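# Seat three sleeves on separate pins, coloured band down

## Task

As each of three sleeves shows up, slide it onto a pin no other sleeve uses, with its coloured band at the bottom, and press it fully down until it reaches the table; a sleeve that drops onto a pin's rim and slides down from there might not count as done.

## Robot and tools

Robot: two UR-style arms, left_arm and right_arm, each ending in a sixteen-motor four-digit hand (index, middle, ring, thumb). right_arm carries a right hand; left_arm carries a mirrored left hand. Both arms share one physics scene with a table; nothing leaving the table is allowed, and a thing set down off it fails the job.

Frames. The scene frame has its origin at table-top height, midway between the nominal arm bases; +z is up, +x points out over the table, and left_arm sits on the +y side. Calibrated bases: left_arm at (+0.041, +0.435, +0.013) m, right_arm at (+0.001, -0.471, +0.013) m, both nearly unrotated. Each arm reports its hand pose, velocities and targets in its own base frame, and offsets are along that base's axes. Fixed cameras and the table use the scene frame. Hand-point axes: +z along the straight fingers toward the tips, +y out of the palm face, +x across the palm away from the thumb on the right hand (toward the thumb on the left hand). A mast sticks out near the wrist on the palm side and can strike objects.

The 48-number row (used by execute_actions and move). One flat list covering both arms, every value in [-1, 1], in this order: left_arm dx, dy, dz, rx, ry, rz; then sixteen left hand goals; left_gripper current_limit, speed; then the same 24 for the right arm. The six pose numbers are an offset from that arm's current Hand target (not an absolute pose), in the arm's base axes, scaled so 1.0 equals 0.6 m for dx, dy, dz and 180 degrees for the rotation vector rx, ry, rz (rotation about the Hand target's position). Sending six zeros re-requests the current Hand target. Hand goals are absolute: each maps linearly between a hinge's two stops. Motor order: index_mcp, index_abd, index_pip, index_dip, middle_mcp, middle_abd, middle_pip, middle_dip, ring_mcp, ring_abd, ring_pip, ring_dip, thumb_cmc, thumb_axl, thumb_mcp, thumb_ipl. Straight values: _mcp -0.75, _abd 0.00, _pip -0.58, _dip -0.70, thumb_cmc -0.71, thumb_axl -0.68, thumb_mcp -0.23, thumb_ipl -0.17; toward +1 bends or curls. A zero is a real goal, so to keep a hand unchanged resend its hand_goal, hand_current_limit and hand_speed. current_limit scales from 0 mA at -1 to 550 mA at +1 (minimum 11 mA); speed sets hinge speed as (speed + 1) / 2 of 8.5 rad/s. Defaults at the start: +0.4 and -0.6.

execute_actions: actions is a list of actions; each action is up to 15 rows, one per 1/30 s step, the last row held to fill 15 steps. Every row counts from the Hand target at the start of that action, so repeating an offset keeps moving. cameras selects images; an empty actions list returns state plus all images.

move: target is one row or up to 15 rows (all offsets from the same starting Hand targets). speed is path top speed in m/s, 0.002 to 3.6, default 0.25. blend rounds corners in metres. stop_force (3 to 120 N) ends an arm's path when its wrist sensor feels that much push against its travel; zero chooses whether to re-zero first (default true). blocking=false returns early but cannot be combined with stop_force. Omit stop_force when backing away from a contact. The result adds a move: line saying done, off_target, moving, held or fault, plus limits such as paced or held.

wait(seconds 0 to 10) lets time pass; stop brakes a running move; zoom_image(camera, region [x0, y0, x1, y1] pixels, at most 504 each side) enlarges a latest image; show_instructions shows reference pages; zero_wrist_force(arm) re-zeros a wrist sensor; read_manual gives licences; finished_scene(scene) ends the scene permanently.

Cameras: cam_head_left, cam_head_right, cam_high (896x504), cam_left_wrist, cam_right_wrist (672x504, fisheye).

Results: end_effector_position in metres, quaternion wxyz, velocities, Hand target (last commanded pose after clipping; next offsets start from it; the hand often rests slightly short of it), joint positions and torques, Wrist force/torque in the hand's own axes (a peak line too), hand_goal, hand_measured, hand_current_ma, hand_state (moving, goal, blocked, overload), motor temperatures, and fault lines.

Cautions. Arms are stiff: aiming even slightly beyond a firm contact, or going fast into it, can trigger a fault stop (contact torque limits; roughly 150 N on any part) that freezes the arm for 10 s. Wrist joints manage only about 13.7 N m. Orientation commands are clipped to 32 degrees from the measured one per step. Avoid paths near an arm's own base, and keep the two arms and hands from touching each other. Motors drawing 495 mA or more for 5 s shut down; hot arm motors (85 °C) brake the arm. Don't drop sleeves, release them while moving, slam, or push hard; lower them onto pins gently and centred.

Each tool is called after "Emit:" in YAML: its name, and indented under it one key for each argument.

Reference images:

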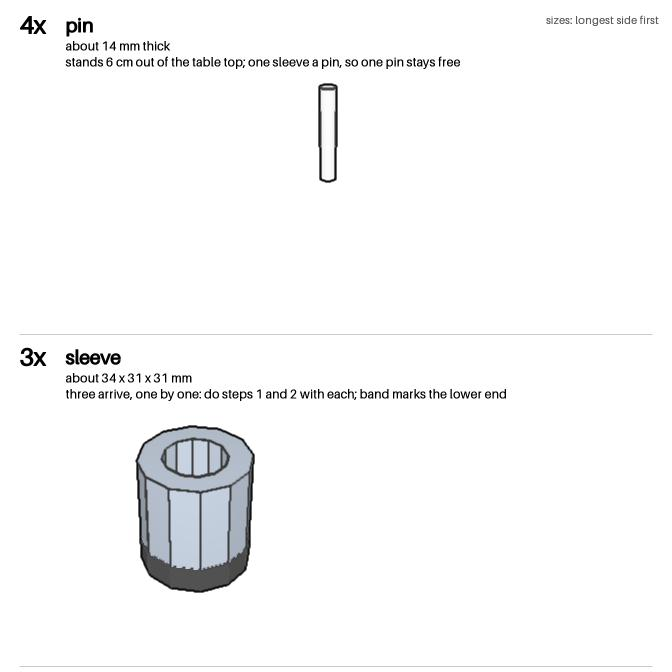

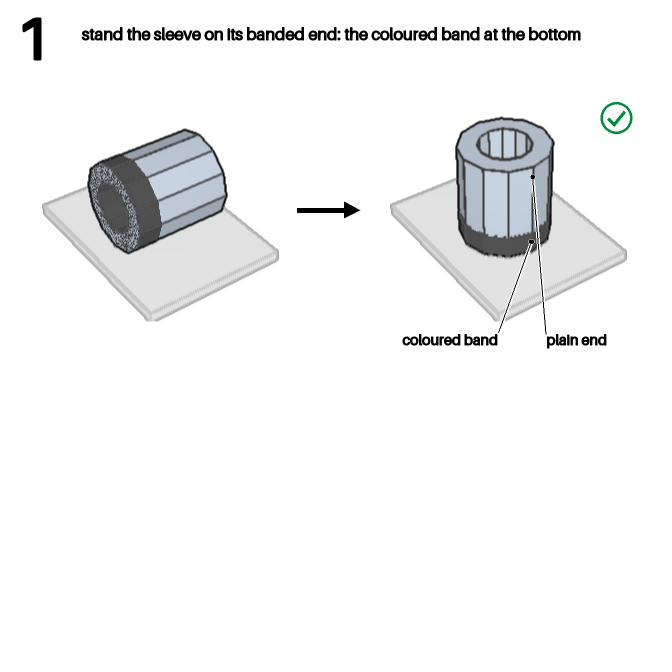

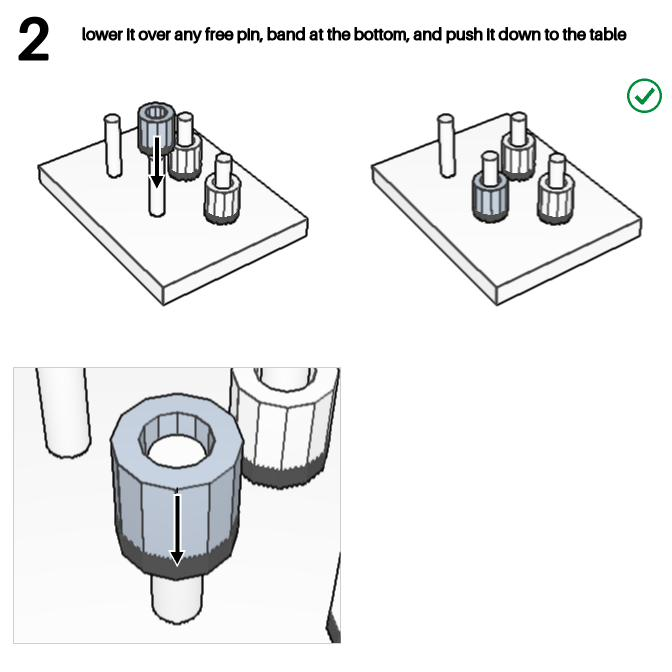

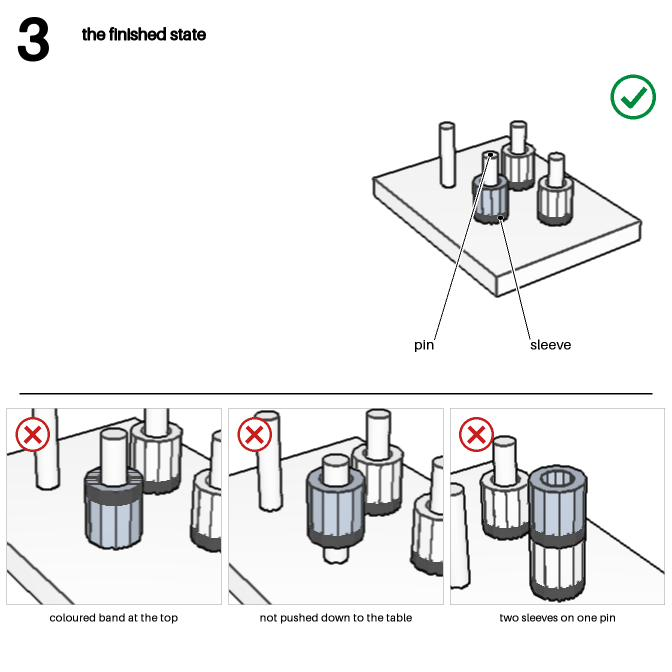

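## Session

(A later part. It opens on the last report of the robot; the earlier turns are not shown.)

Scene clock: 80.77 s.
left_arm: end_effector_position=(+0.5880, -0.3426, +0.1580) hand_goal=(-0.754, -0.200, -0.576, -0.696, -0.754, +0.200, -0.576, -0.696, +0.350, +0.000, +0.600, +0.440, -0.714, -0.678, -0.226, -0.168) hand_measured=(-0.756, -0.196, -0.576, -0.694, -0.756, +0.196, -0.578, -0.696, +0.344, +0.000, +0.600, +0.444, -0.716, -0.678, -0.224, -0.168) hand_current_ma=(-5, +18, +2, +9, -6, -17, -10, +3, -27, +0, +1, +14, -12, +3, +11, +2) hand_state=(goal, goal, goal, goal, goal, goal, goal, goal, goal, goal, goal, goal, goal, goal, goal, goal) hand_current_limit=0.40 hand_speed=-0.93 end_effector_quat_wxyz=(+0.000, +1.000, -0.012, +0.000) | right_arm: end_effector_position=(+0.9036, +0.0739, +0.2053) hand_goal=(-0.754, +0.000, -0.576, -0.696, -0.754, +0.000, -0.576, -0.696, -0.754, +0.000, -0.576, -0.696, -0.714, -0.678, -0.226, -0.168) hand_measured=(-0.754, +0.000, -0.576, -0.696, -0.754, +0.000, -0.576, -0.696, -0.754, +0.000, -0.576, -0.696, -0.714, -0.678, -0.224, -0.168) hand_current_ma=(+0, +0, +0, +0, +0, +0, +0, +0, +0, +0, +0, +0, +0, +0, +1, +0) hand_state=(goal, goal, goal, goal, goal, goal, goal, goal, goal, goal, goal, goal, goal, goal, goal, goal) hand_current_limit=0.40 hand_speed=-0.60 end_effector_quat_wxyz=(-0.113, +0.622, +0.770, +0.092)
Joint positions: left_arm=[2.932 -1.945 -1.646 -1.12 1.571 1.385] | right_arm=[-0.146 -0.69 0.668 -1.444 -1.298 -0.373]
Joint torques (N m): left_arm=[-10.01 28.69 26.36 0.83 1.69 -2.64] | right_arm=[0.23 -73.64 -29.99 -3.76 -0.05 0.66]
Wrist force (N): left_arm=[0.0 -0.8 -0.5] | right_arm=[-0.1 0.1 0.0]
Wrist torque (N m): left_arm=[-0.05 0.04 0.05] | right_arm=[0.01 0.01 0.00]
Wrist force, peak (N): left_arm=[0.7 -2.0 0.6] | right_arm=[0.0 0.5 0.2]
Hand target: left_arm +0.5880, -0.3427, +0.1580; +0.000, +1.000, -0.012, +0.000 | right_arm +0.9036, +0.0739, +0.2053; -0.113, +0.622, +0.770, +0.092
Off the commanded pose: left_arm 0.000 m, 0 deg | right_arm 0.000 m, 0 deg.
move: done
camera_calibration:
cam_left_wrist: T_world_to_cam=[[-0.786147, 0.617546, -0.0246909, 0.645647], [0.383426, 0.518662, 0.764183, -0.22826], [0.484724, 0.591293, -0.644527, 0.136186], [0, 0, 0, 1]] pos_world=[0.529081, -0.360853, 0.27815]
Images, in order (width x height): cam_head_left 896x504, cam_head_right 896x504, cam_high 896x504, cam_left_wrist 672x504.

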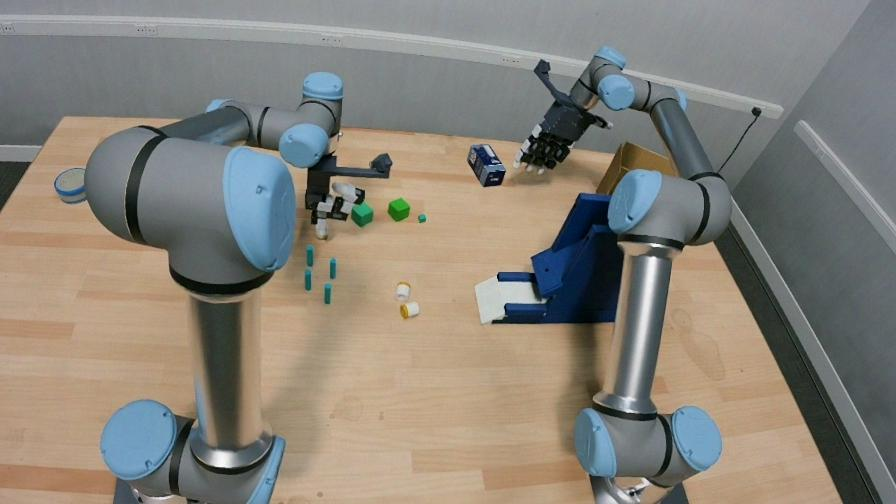

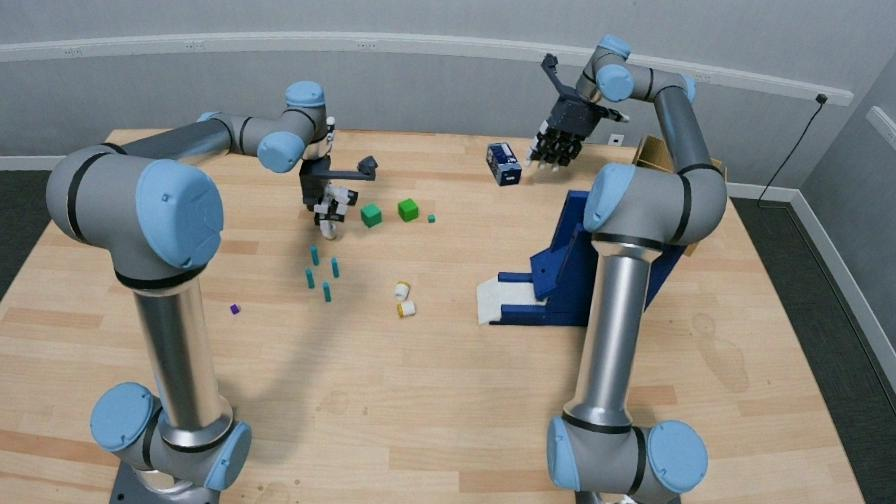

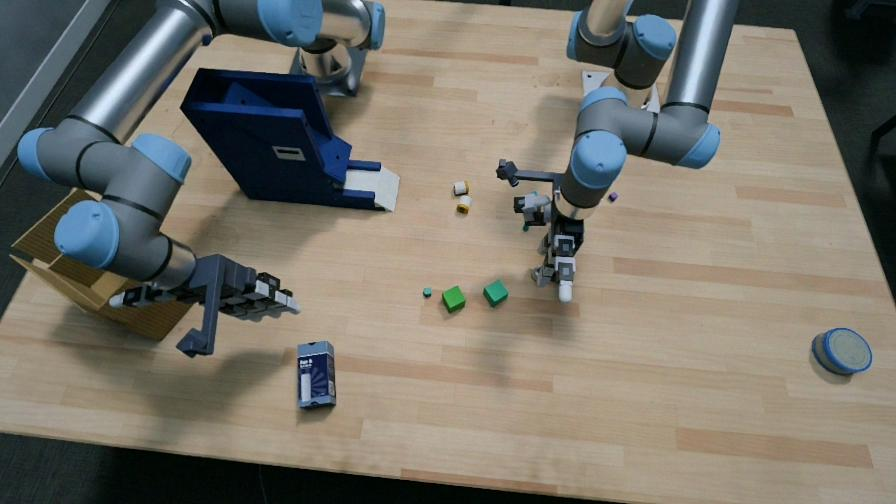

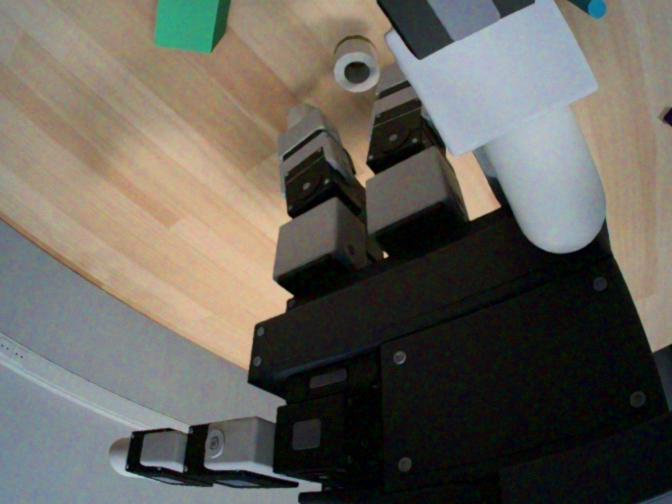

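Emit:
move:
  target: [0,0,-0.0667,0,0,0,-0.754,-0.2,-0.576,-0.696,-0.754,0.2,-0.576,-0.696,0.35,0,0.6,0.44,-0.714,-0.678,-0.226,-0.168,0.4,-0.93,0,0,0,0,0,0,-0.754,0,-0.576,-0.696,-0.754,0,-0.576,-0.696,-0.754,0,-0.576,-0.696,-0.714,-0.678,-0.226,-0.168,0.4,-0.6]
  speed: 0.06
  stop_force: 5
  cameras: ["cam_head_right", "cam_head_left", "cam_high", "cam_left_wrist"]

Emit:
zoom_image:
  camera: "cam_high"
  region: [520, 220, 600, 300]

Emit:
zoom_image:
  camera: "cam_head_right"
  region: [300, 200, 360, 260]

Emit:
zoom_image:
  camera: "cam_head_left"
  region: [300, 200, 360, 260]

Emit:
zoom_image:
  camera: "cam_left_wrist"
  region: [260, 30, 440, 180]

Scene clock: 83.70 s.
left_arm: end_effector_position=(+0.5880, -0.3427, +0.1179) hand_goal=(-0.754, -0.200, -0.576, -0.696, -0.754, +0.200, -0.576, -0.696, +0.350, +0.000, +0.600, +0.440, -0.714, -0.678, -0.226, -0.168) hand_measured=(-0.756, -0.196, -0.576, -0.694, -0.756, +0.196, -0.578, -0.696, +0.344, +0.000, +0.600, +0.444, -0.716, -0.678, -0.224, -0.168) hand_current_ma=(-5, +18, +2, +9, -6, -17, -10, +3, -27, +0, +1, +14, -12, +3, +12, +2) hand_state=(goal, goal, goal, goal, goal, goal, goal, goal, goal, goal, goal, goal, goal, goal, goal, goal) hand_current_limit=0.40 hand_speed=-0.93 end_effector_quat_wxyz=(+0.000, +1.000, -0.012, +0.000) | right_arm: end_effector_position=(+0.9036, +0.0739, +0.2053) hand_goal=(-0.754, +0.000, -0.576, -0.696, -0.754, +0.000, -0.576, -0.696, -0.754, +0.000, -0.576, -0.696, -0.714, -0.678, -0.226, -0.168) hand_measured=(-0.754, +0.000, -0.576, -0.696, -0.754, +0.000, -0.576, -0.696, -0.754, +0.000, -0.576, -0.696, -0.714, -0.678, -0.224, -0.168) hand_current_ma=(+0, +0, +0, +0, +0, +0, +0, +0, +0, +0, +0, +0, +0, +0, +1, +0) hand_state=(goal, goal, goal, goal, goal, goal, goal, goal, goal, goal, goal, goal, goal, goal, goal, goal) hand_current_limit=0.40 hand_speed=-0.60 end_effector_quat_wxyz=(-0.113, +0.622, +0.770, +0.092)
Joint positions: left_arm=[2.932 -1.99 -1.696 -1.025 1.571 1.385] | right_arm=[-0.146 -0.69 0.668 -1.444 -1.298 -0.373]
Joint torques (N m): left_arm=[-6.77 29.56 11.14 4.5 -0.91 -1.79] | right_arm=[0.8 -73.95 -30.2 -3.89 0.09 0.6]
Wrist force (N): left_arm=[0.3 -0.5 -0.3] | right_arm=[-0.1 0.2 0.1]
Wrist torque (N m): left_arm=[-0.02 0.01 0.09] | right_arm=[0.02 0.02 -0.01]
Wrist force, peak (N): left_arm=[0.2 -0.7 -1.2] | right_arm=[-0.1 0.5 -0.2]
Hand target: left_arm +0.5880, -0.3427, +0.1180; +0.000, +1.000, -0.012, +0.000 | right_arm +0.9036, +0.0739, +0.2053; -0.113, +0.622, +0.770, +0.092
Off the commanded pose: left_arm 0.000 m, 0 deg | right_arm 0.000 m, 0 deg.
move: done
camera_calibration:
cam_left_wrist: T_world_to_cam=[[-0.786151, 0.617545, -0.0246035, 0.644637], [0.383415, 0.518546, 0.764266, -0.197672], [0.484727, 0.591395, -0.644431, 0.110354], [0, 0, 0, 1]] pos_world=[0.529081, -0.360853, 0.23805]
Images, in order (width x height): cam_head_left 896x504, cam_head_right 896x504, cam_high 896x504, cam_left_wrist 672x504.

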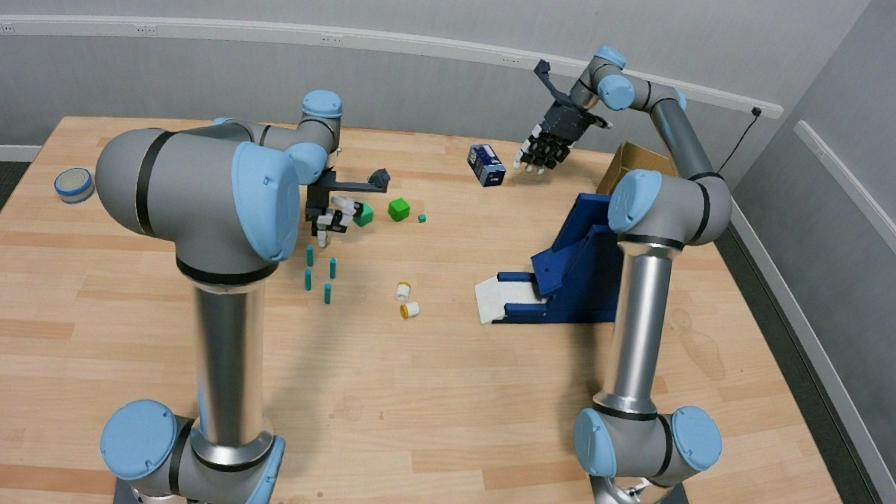

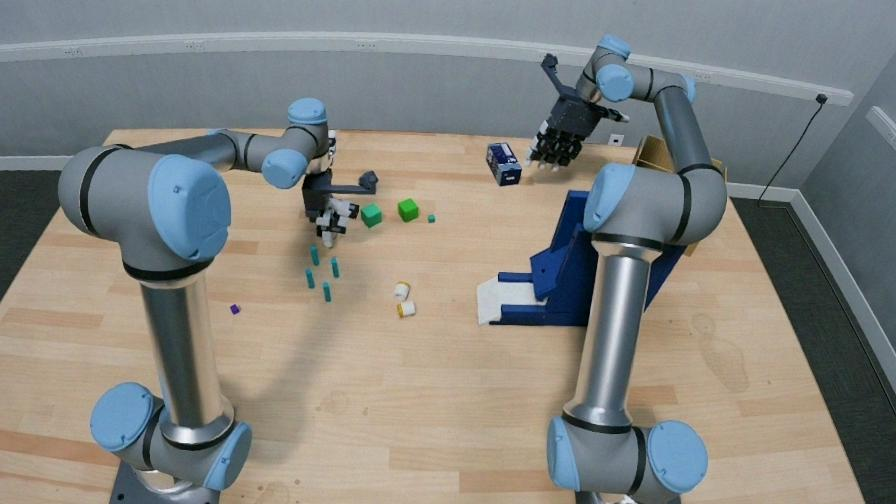

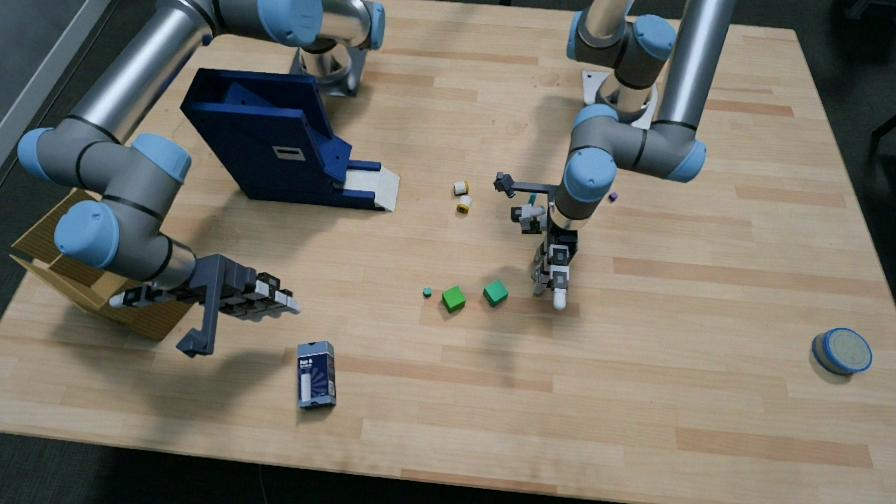

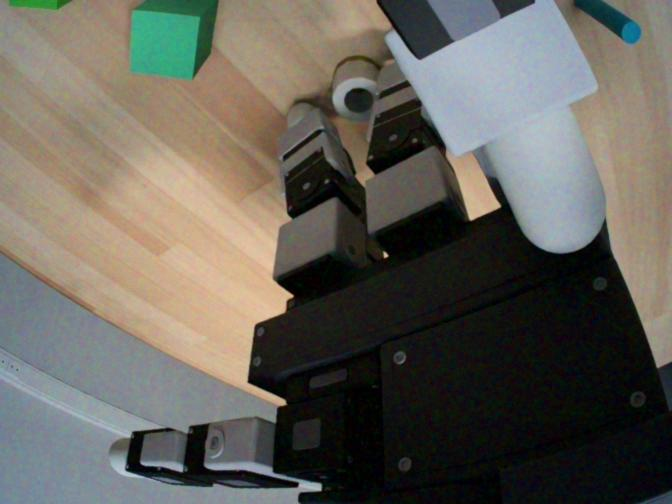

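Scaled by 6.300 from the camera's 896x504 image, which has a finer 1280x720 frame.

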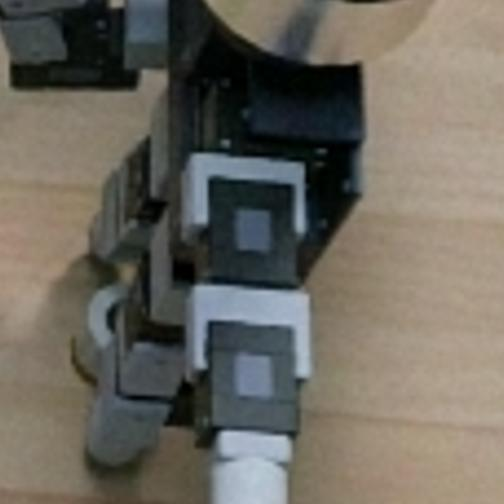

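Scaled by 8.400 from the camera's 896x504 image, which has a finer 1280x720 frame.

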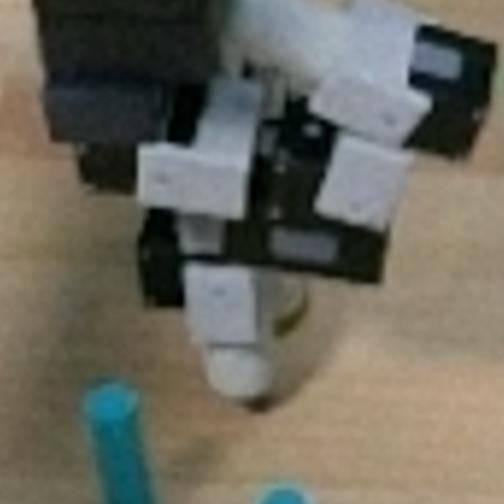

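Scaled by 8.400 from the camera's 896x504 image, which has a finer 1280x720 frame.

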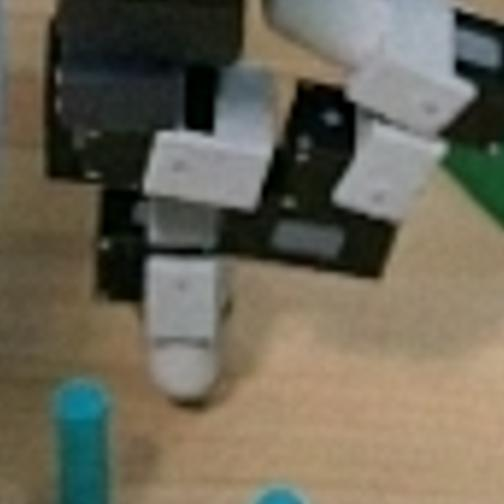

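Scaled by 2.800 from the camera's 672x504 image, which has a finer 960x720 frame.

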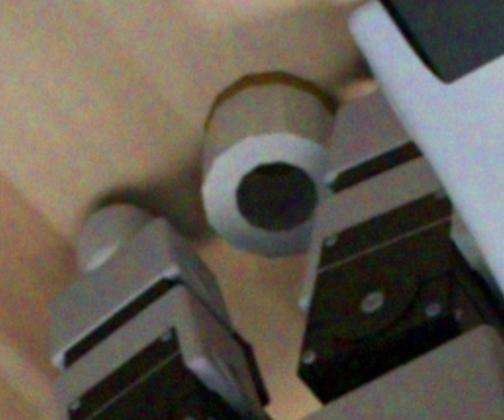

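Emit:
move:
  target: [-0.0033,0,0.0158,0,0,0,-0.754,-0.2,-0.576,-0.696,-0.754,0.2,-0.576,-0.696,0.35,0,0.6,0.44,-0.714,-0.678,-0.226,-0.168,0.4,-0.93,0,0,0,0,0,0,-0.754,0,-0.576,-0.696,-0.754,0,-0.576,-0.696,-0.754,0,-0.576,-0.696,-0.714,-0.678,-0.226,-0.168,0.4,-0.6]
  speed: 0.06

Emit:
move:
  target: [0,0,0,0,0,0,-0.754,0.15,-0.576,-0.696,-0.754,-0.15,-0.576,-0.696,0.35,0,0.6,0.44,-0.714,-0.678,-0.226,-0.168,0.4,-0.93,0,0,0,0,0,0,-0.754,0,-0.576,-0.696,-0.754,0,-0.576,-0.696,-0.754,0,-0.576,-0.696,-0.714,-0.678,-0.226,-0.168,0.4,-0.6]

Emit:
wait:
  seconds: 0.4
  cameras: ["cam_head_right", "cam_head_left", "cam_high", "cam_left_wrist"]

Emit:
zoom_image:
  camera: "cam_high"
  region: [520, 220, 600, 300]

Emit:
zoom_image:
  camera: "cam_head_right"
  region: [300, 200, 360, 260]

Emit:
zoom_image:
  camera: "cam_left_wrist"
  region: [260, 30, 440, 180]

Scene clock: 86.63 s.
left_arm: end_effector_position=(+0.5860, -0.3427, +0.1274) hand_goal=(-0.754, -0.200, -0.576, -0.696, -0.754, +0.200, -0.576, -0.696, +0.350, +0.000, +0.600, +0.440, -0.714, -0.678, -0.226, -0.168) hand_measured=(-0.756, -0.196, -0.576, -0.694, -0.756, +0.196, -0.578, -0.696, +0.344, +0.000, +0.600, +0.444, -0.716, -0.678, -0.224, -0.168) hand_current_ma=(-5, +18, +2, +9, -6, -17, -10, +3, -27, +0, +1, +14, -12, +3, +12, +2) hand_state=(goal, goal, goal, goal, goal, goal, goal, goal, goal, goal, goal, goal, goal, goal, goal, goal) hand_current_limit=0.40 hand_speed=-0.93 end_effector_quat_wxyz=(+0.000, +1.000, -0.012, +0.000) | right_arm: end_effector_position=(+0.9036, +0.0739, +0.2053) hand_goal=(-0.754, +0.000, -0.576, -0.696, -0.754, +0.000, -0.576, -0.696, -0.754, +0.000, -0.576, -0.696, -0.714, -0.678, -0.226, -0.168) hand_measured=(-0.754, +0.000, -0.576, -0.696, -0.754, +0.000, -0.576, -0.696, -0.754, +0.000, -0.576, -0.696, -0.714, -0.678, -0.224, -0.168) hand_current_ma=(+0, +0, +0, +0, +0, +0, +0, +0, +0, +0, +0, +0, +0, +0, +1, +0) hand_state=(goal, goal, goal, goal, goal, goal, goal, goal, goal, goal, goal, goal, goal, goal, goal, goal) hand_current_limit=0.40 hand_speed=-0.60 end_effector_quat_wxyz=(-0.113, +0.622, +0.770, +0.092)
Joint positions: left_arm=[2.931 -1.975 -1.691 -1.046 1.571 1.384] | right_arm=[-0.146 -0.69 0.668 -1.444 -1.298 -0.373]
Joint torques (N m): left_arm=[-10.85 42.17 25.74 0.93 -1.82 -2.79] | right_arm=[0.83 -73.67 -30.44 -3.84 0.02 0.67]
Wrist force (N): left_arm=[-0.1 -0.5 -0.4] | right_arm=[-0.2 0.4 0.1]
Wrist torque (N m): left_arm=[0.00 0.06 0.05] | right_arm=[0.04 0.03 -0.01]
Wrist force, peak (N): left_arm=[0.1 -1.1 -0.4] | right_arm=[0.1 0.4 0.2]
Hand target: left_arm +0.5860, -0.3427, +0.1274; +0.000, +1.000, -0.012, +0.000 | right_arm +0.9036, +0.0739, +0.2053; -0.113, +0.622, +0.770, +0.092
Off the commanded pose: left_arm 0.000 m, 0 deg | right_arm 0.000 m, 0 deg.
move: done

Scene clock: 87.50 s.
left_arm: end_effector_position=(+0.5860, -0.3427, +0.1274) hand_goal=(-0.754, +0.150, -0.576, -0.696, -0.754, -0.150, -0.576, -0.696, +0.350, +0.000, +0.600, +0.440, -0.714, -0.678, -0.226, -0.168) hand_measured=(-0.754, -0.028, -0.576, -0.694, -0.756, +0.024, -0.578, -0.696, +0.344, +0.000, +0.600, +0.444, -0.716, -0.678, -0.224, -0.168) hand_current_ma=(-2, -275, +2, +9, -6, +253, -10, +3, -27, +0, +1, +14, -12, +3, +12, +2) hand_state=(goal, moving, goal, goal, goal, moving, goal, goal, goal, goal, goal, goal, goal, goal, goal, goal) hand_current_limit=0.40 hand_speed=-0.93 end_effector_quat_wxyz=(+0.000, +1.000, -0.012, +0.000) | right_arm: end_effector_position=(+0.9036, +0.0739, +0.2053) hand_goal=(-0.754, +0.000, -0.576, -0.696, -0.754, +0.000, -0.576, -0.696, -0.754, +0.000, -0.576, -0.696, -0.714, -0.678, -0.226, -0.168) hand_measured=(-0.754, +0.000, -0.576, -0.696, -0.754, +0.000, -0.576, -0.696, -0.754, +0.000, -0.576, -0.696, -0.714, -0.678, -0.224, -0.168) hand_current_ma=(+0, +0, +0, +0, +0, +0, +0, +0, +0, +0, +0, +0, +0, +0, +1, +0) hand_state=(goal, goal, goal, goal, goal, goal, goal, goal, goal, goal, goal, goal, goal, goal, goal, goal) hand_current_limit=0.40 hand_speed=-0.60 end_effector_quat_wxyz=(-0.113, +0.622, +0.770, +0.092)
Joint positions: left_arm=[2.931 -1.975 -1.691 -1.046 1.571 1.384] | right_arm=[-0.146 -0.69 0.668 -1.444 -1.298 -0.373]
Joint torques (N m): left_arm=[-9.53 42.94 26.33 1.12 -1.22 -2.63] | right_arm=[0.95 -74.37 -30.43 -3.92 0.03 0.59]
Wrist force (N): left_arm=[0.4 -0.3 -0.1] | right_arm=[0.0 0.0 0.0]
Wrist torque (N m): left_arm=[-0.02 0.00 0.09] | right_arm=[0.01 0.01 0.00]
Wrist force, peak (N): left_arm=[0.6 -1.1 -0.2] | right_arm=[0.2 0.5 0.1]
Hand target: left_arm +0.5860, -0.3427, +0.1274; +0.000, +1.000, -0.012, +0.000 | right_arm +0.9036, +0.0739, +0.2053; -0.113, +0.622, +0.770, +0.092
Off the commanded pose: left_arm 0.000 m, 0 deg | right_arm 0.000 m, 0 deg.
move: done

Scene clock: 87.90 s.
left_arm: end_effector_position=(+0.5860, -0.3427, +0.1274) hand_goal=(-0.754, +0.150, -0.576, -0.696, -0.754, -0.150, -0.576, -0.696, +0.350, +0.000, +0.600, +0.440, -0.714, -0.678, -0.226, -0.168) hand_measured=(-0.754, -0.028, -0.576, -0.694, -0.756, +0.020, -0.578, -0.696, +0.344, +0.000, +0.600, +0.444, -0.716, -0.678, -0.224, -0.168) hand_current_ma=(+0, -385, +2, +9, -6, +385, -10, +3, -27, +0, +1, +14, -12, +3, +12, +2) hand_state=(goal, blocked, goal, goal, goal, blocked, goal, goal, goal, goal, goal, goal, goal, goal, goal, goal) hand_current_limit=0.40 hand_speed=-0.93 end_effector_quat_wxyz=(+0.000, +1.000, -0.012, +0.000) | right_arm: end_effector_position=(+0.9036, +0.0739, +0.2053) hand_goal=(-0.754, +0.000, -0.576, -0.696, -0.754, +0.000, -0.576, -0.696, -0.754, +0.000, -0.576, -0.696, -0.714, -0.678, -0.226, -0.168) hand_measured=(-0.754, +0.000, -0.576, -0.696, -0.754, +0.000, -0.576, -0.696, -0.754, +0.000, -0.576, -0.696, -0.714, -0.678, -0.224, -0.168) hand_current_ma=(+0, +0, +0, +0, +0, +0, +0, +0, +0, +0, +0, +0, +0, +0, +1, +0) hand_state=(goal, goal, goal, goal, goal, goal, goal, goal, goal, goal, goal, goal, goal, goal, goal, goal) hand_current_limit=0.40 hand_speed=-0.60 end_effector_quat_wxyz=(-0.113, +0.622, +0.770, +0.092)
Joint positions: left_arm=[2.931 -1.975 -1.691 -1.046 1.571 1.384] | right_arm=[-0.146 -0.69 0.668 -1.444 -1.298 -0.373]
Joint torques (N m): left_arm=[-9.49 42.21 26.25 1 -1.12 -2.68] | right_arm=[0.56 -74.12 -30.27 -3.76 -0.04 0.68]
Wrist force (N): left_arm=[0.3 -0.9 -0.2] | right_arm=[0.0 0.3 0.1]
Wrist torque (N m): left_arm=[-0.08 0.01 0.10] | right_arm=[0.03 0.00 0.00]
Wrist force, peak (N): left_arm=[0.3 -0.9 -0.2] | right_arm=[-0.1 0.3 0.2]
Hand target: left_arm +0.5860, -0.3427, +0.1274; +0.000, +1.000, -0.012, +0.000 | right_arm +0.9036, +0.0739, +0.2053; -0.113, +0.622, +0.770, +0.092
Off the commanded pose: left_arm 0.000 m, 0 deg | right_arm 0.000 m, 0 deg.
wait: 0.40 s; at rest by 0.17 s
camera_calibration:
cam_left_wrist: T_world_to_cam=[[-0.786122, 0.61758, -0.0246436, 0.643306], [0.383439, 0.518578, 0.764233, -0.204159], [0.484754, 0.591331, -0.64447, 0.117417], [0, 0, 0, 1]] pos_world=[0.527082, -0.360853, 0.24755]
Images, in order (width x height): cam_head_left 896x504, cam_head_right 896x504, cam_high 896x504, cam_left_wrist 672x504.

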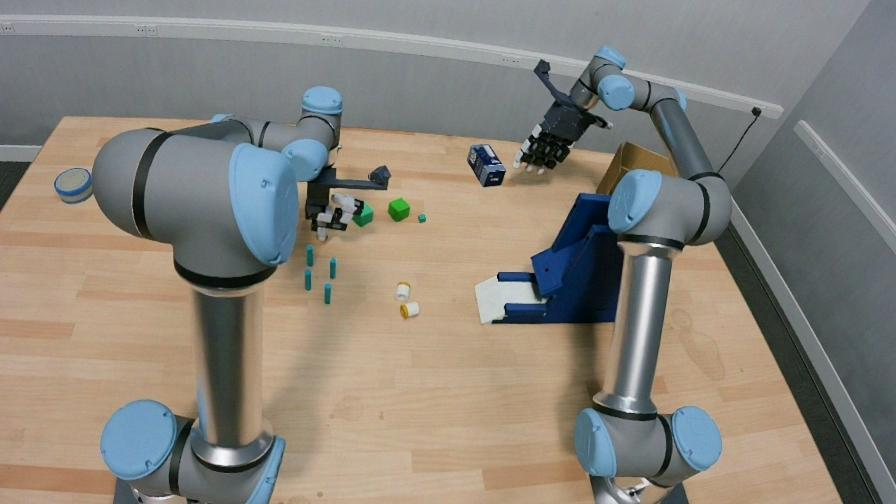

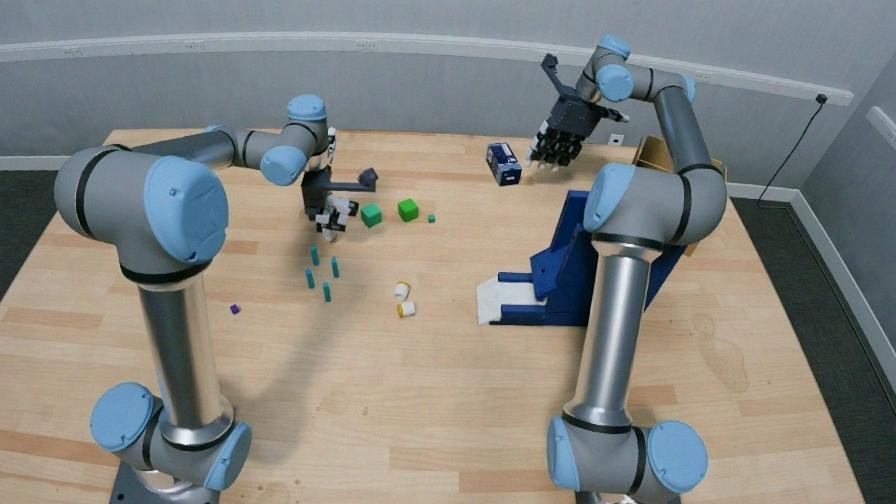

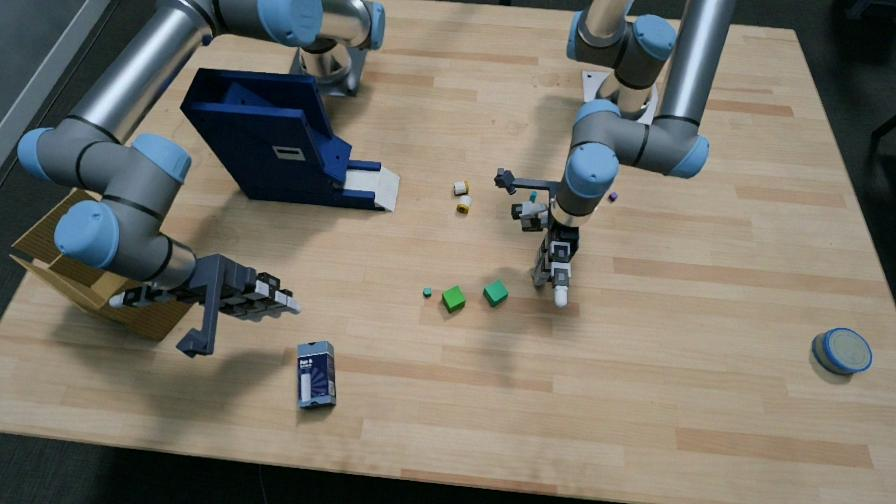

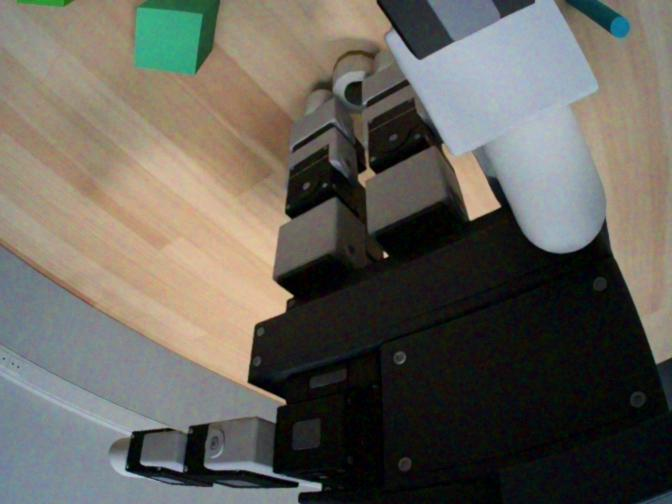

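Scaled by 6.300 from the camera's 896x504 image, which has a finer 1280x720 frame.

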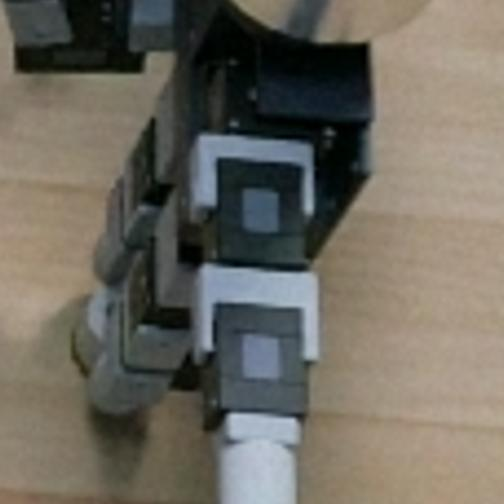

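Scaled by 8.400 from the camera's 896x504 image, which has a finer 1280x720 frame.

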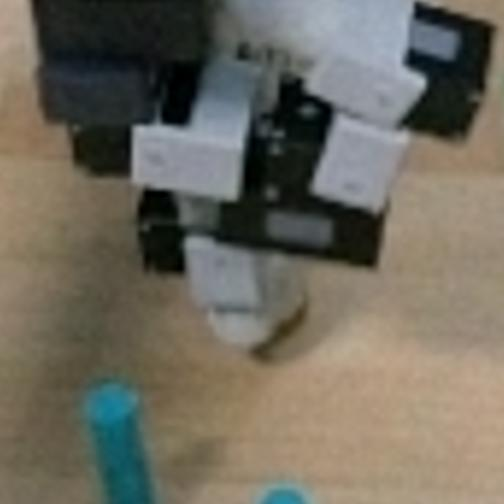

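Scaled by 2.800 from the camera's 672x504 image, which has a finer 960x720 frame.

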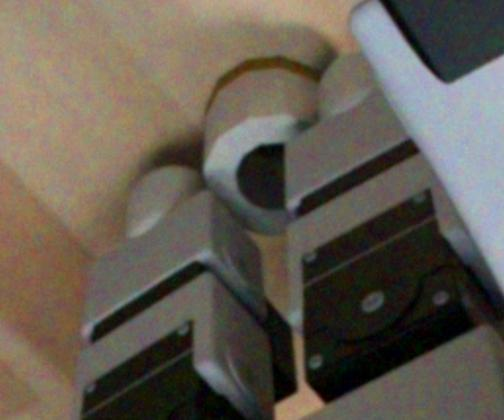

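Emit:
move:
  target:
    - [0,0,0.2,0,0,0,-0.754,0.15,-0.576,-0.696,-0.754,-0.15,-0.576,-0.696,0.35,0,0.6,0.44,-0.714,-0.678,-0.226,-0.168,0.4,-0.93,0,0,0,0,0,0,-0.754,0,-0.576,-0.696,-0.754,0,-0.576,-0.696,-0.754,0,-0.576,-0.696,-0.714,-0.678,-0.226,-0.168,0.4,-0.6]
    - [-0.2735,0.1725,0.1833,0,0,-0.5,-0.754,0.15,-0.576,-0.696,-0.754,-0.15,-0.576,-0.696,0.35,0,0.6,0.44,-0.714,-0.678,-0.226,-0.168,0.4,-0.93,0,0,0,0,0,0,-0.754,0,-0.576,-0.696,-0.754,0,-0.576,-0.696,-0.754,0,-0.576,-0.696,-0.714,-0.678,-0.226,-0.168,0.4,-0.6]
  speed: [0.12, 0.35]
  blend: [0.03, 0]
  cameras: ["all"]

Scene clock: 96.97 s.
left_arm: end_effector_position=(+0.4219, -0.2392, +0.2374) hand_goal=(-0.754, +0.150, -0.576, -0.696, -0.754, -0.150, -0.576, -0.696, +0.350, +0.000, +0.600, +0.440, -0.714, -0.678, -0.226, -0.168) hand_measured=(-0.754, -0.028, -0.576, -0.694, -0.756, +0.020, -0.578, -0.696, +0.344, +0.000, +0.600, +0.444, -0.716, -0.678, -0.224, -0.168) hand_current_ma=(+3, -385, +2, +9, -6, +385, -10, +3, -27, +0, +1, +14, -10, +3, +13, +2) hand_state=(goal, blocked, goal, goal, goal, blocked, goal, goal, goal, goal, goal, goal, goal, goal, goal, goal) hand_current_limit=0.40 hand_speed=-0.93 end_effector_quat_wxyz=(+0.000, +0.699, -0.715, +0.000) | right_arm: end_effector_position=(+0.9036, +0.0739, +0.2053) hand_goal=(-0.754, +0.000, -0.576, -0.696, -0.754, +0.000, -0.576, -0.696, -0.754, +0.000, -0.576, -0.696, -0.714, -0.678, -0.226, -0.168) hand_measured=(-0.754, +0.000, -0.576, -0.696, -0.754, +0.000, -0.576, -0.696, -0.754, +0.000, -0.576, -0.696, -0.714, -0.678, -0.224, -0.168) hand_current_ma=(+0, +0, +0, +0, +0, +0, +0, +0, +0, +0, +0, +0, +0, +0, +1, +0) hand_state=(goal, goal, goal, goal, goal, goal, goal, goal, goal, goal, goal, goal, goal, goal, goal, goal) hand_current_limit=0.40 hand_speed=-0.60 end_effector_quat_wxyz=(-0.113, +0.622, +0.770, +0.092)
Joint positions: left_arm=[2.979 -1.716 -1.725 -1.27 1.57 3.003] | right_arm=[-0.146 -0.69 0.668 -1.444 -1.298 -0.373]
Joint torques (N m): left_arm=[-9.56 34.04 12.5 4.61 -2.3 2.62] | right_arm=[1.23 -73.9 -31.2 -3.8 -0.04 0.61]
Wrist force (N): left_arm=[0.1 -0.2 -0.4] | right_arm=[0.1 0.1 0.1]
Wrist torque (N m): left_arm=[0.02 0.05 -0.02] | right_arm=[0.00 -0.01 0.01]
Wrist force, peak (N): left_arm=[0.2 -1.2 -0.3] | right_arm=[0.3 0.4 -0.4]
Hand target: left_arm +0.4219, -0.2392, +0.2374; +0.000, +0.699, -0.715, +0.000 | right_arm +0.9036, +0.0739, +0.2053; -0.113, +0.622, +0.770, +0.092
Off the commanded pose: left_arm 0.000 m, 0 deg | right_arm 0.000 m, 0 deg.
move: done
camera_calibration:
cam_left_wrist: T_world_to_cam=[[0.617466, 0.786213, -0.0245989, -0.0987039], [0.518606, -0.383385, 0.76424, -0.551705], [0.591425, -0.484649, -0.644462, -0.0956731], [0, 0, 0, 1]] pos_world=[0.403648, -0.180281, 0.35755]

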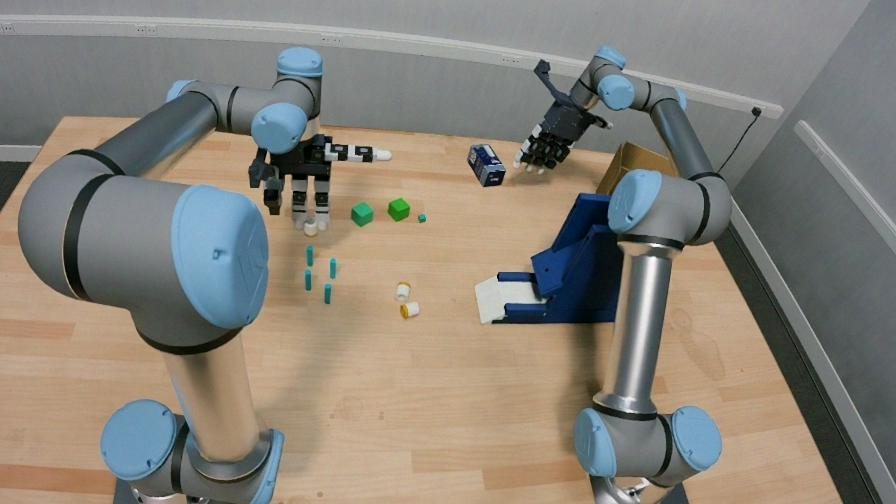

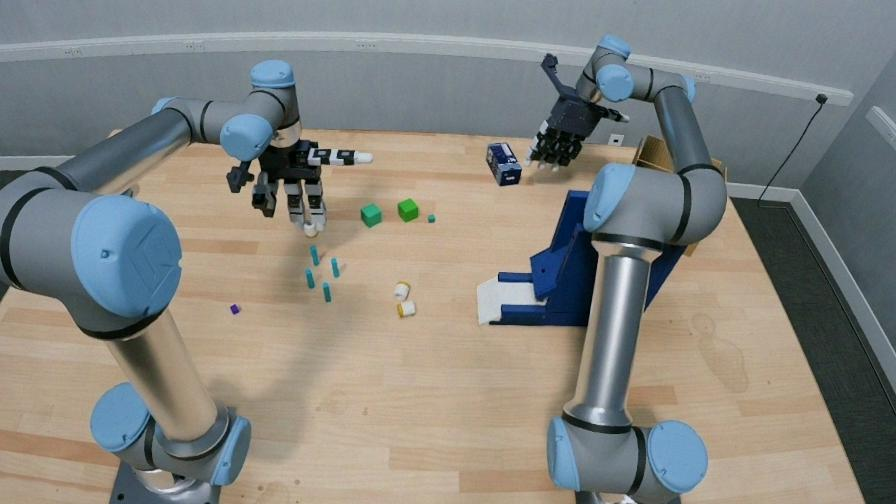

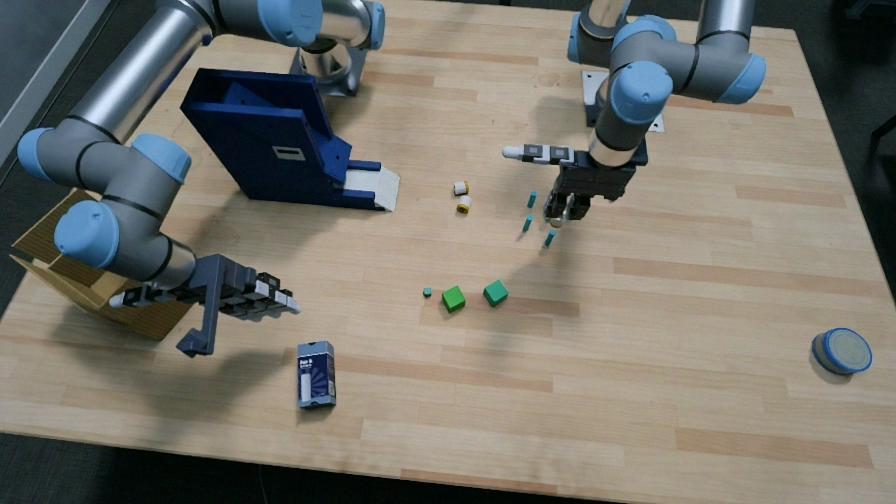

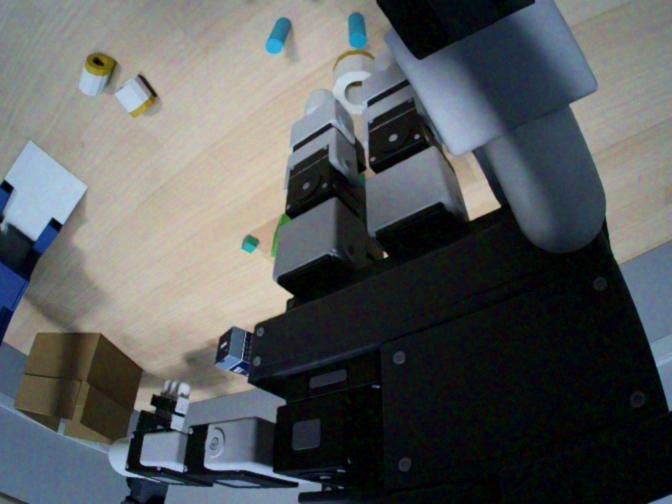

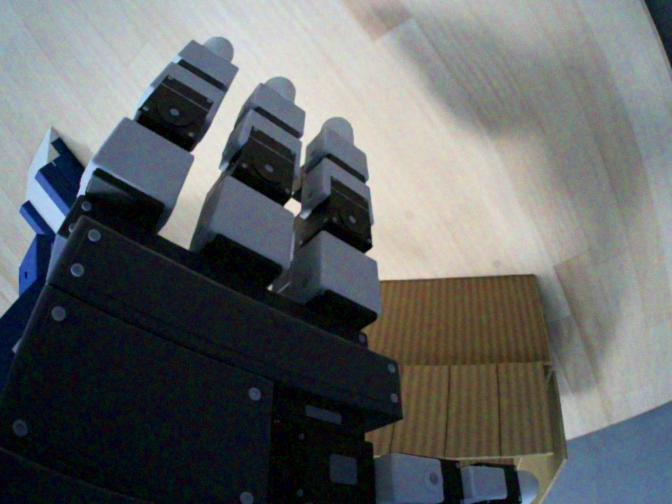

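Emit:
zoom_image:
  camera: "cam_head_right"
  region: [275, 200, 355, 290]

Emit:
zoom_image:
  camera: "cam_head_left"
  region: [270, 200, 350, 290]

Emit:
zoom_image:
  camera: "cam_high"
  region: [515, 180, 595, 260]

Emit:
zoom_image:
  camera: "cam_left_wrist"
  region: [252, 0, 452, 150]

Scaled by 5.600 from the camera's 896x504 image, which has a finer 1280x720 frame.

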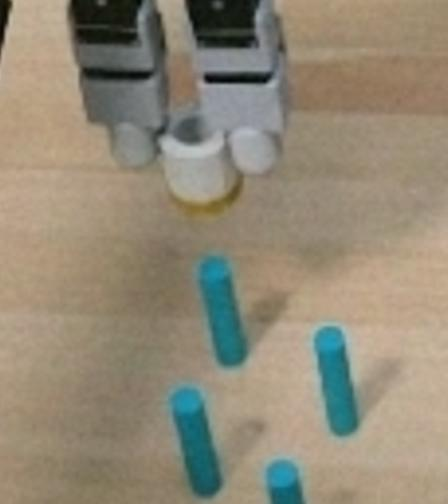

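Scaled by 5.600 from the camera's 896x504 image, which has a finer 1280x720 frame.

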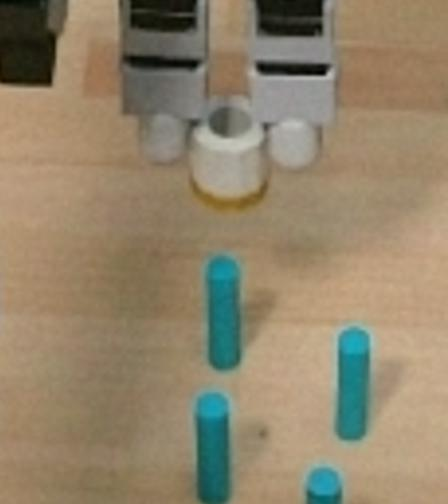

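Scaled by 6.300 from the camera's 896x504 image, which has a finer 1280x720 frame.

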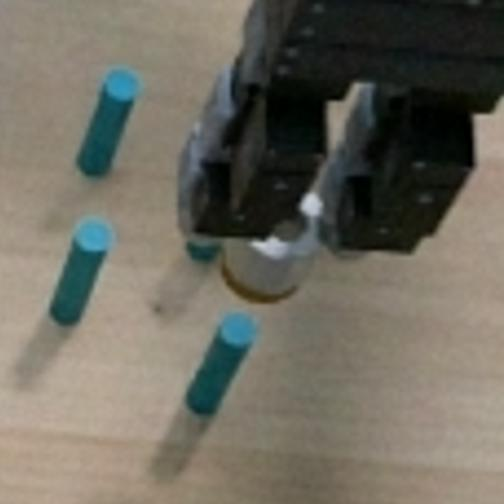

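Scaled by 2.520 from the camera's 672x504 image, which has a finer 960x720 frame.

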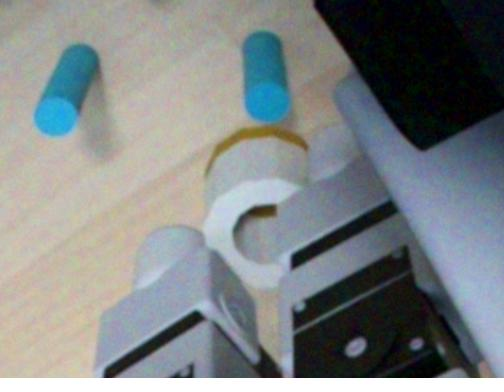

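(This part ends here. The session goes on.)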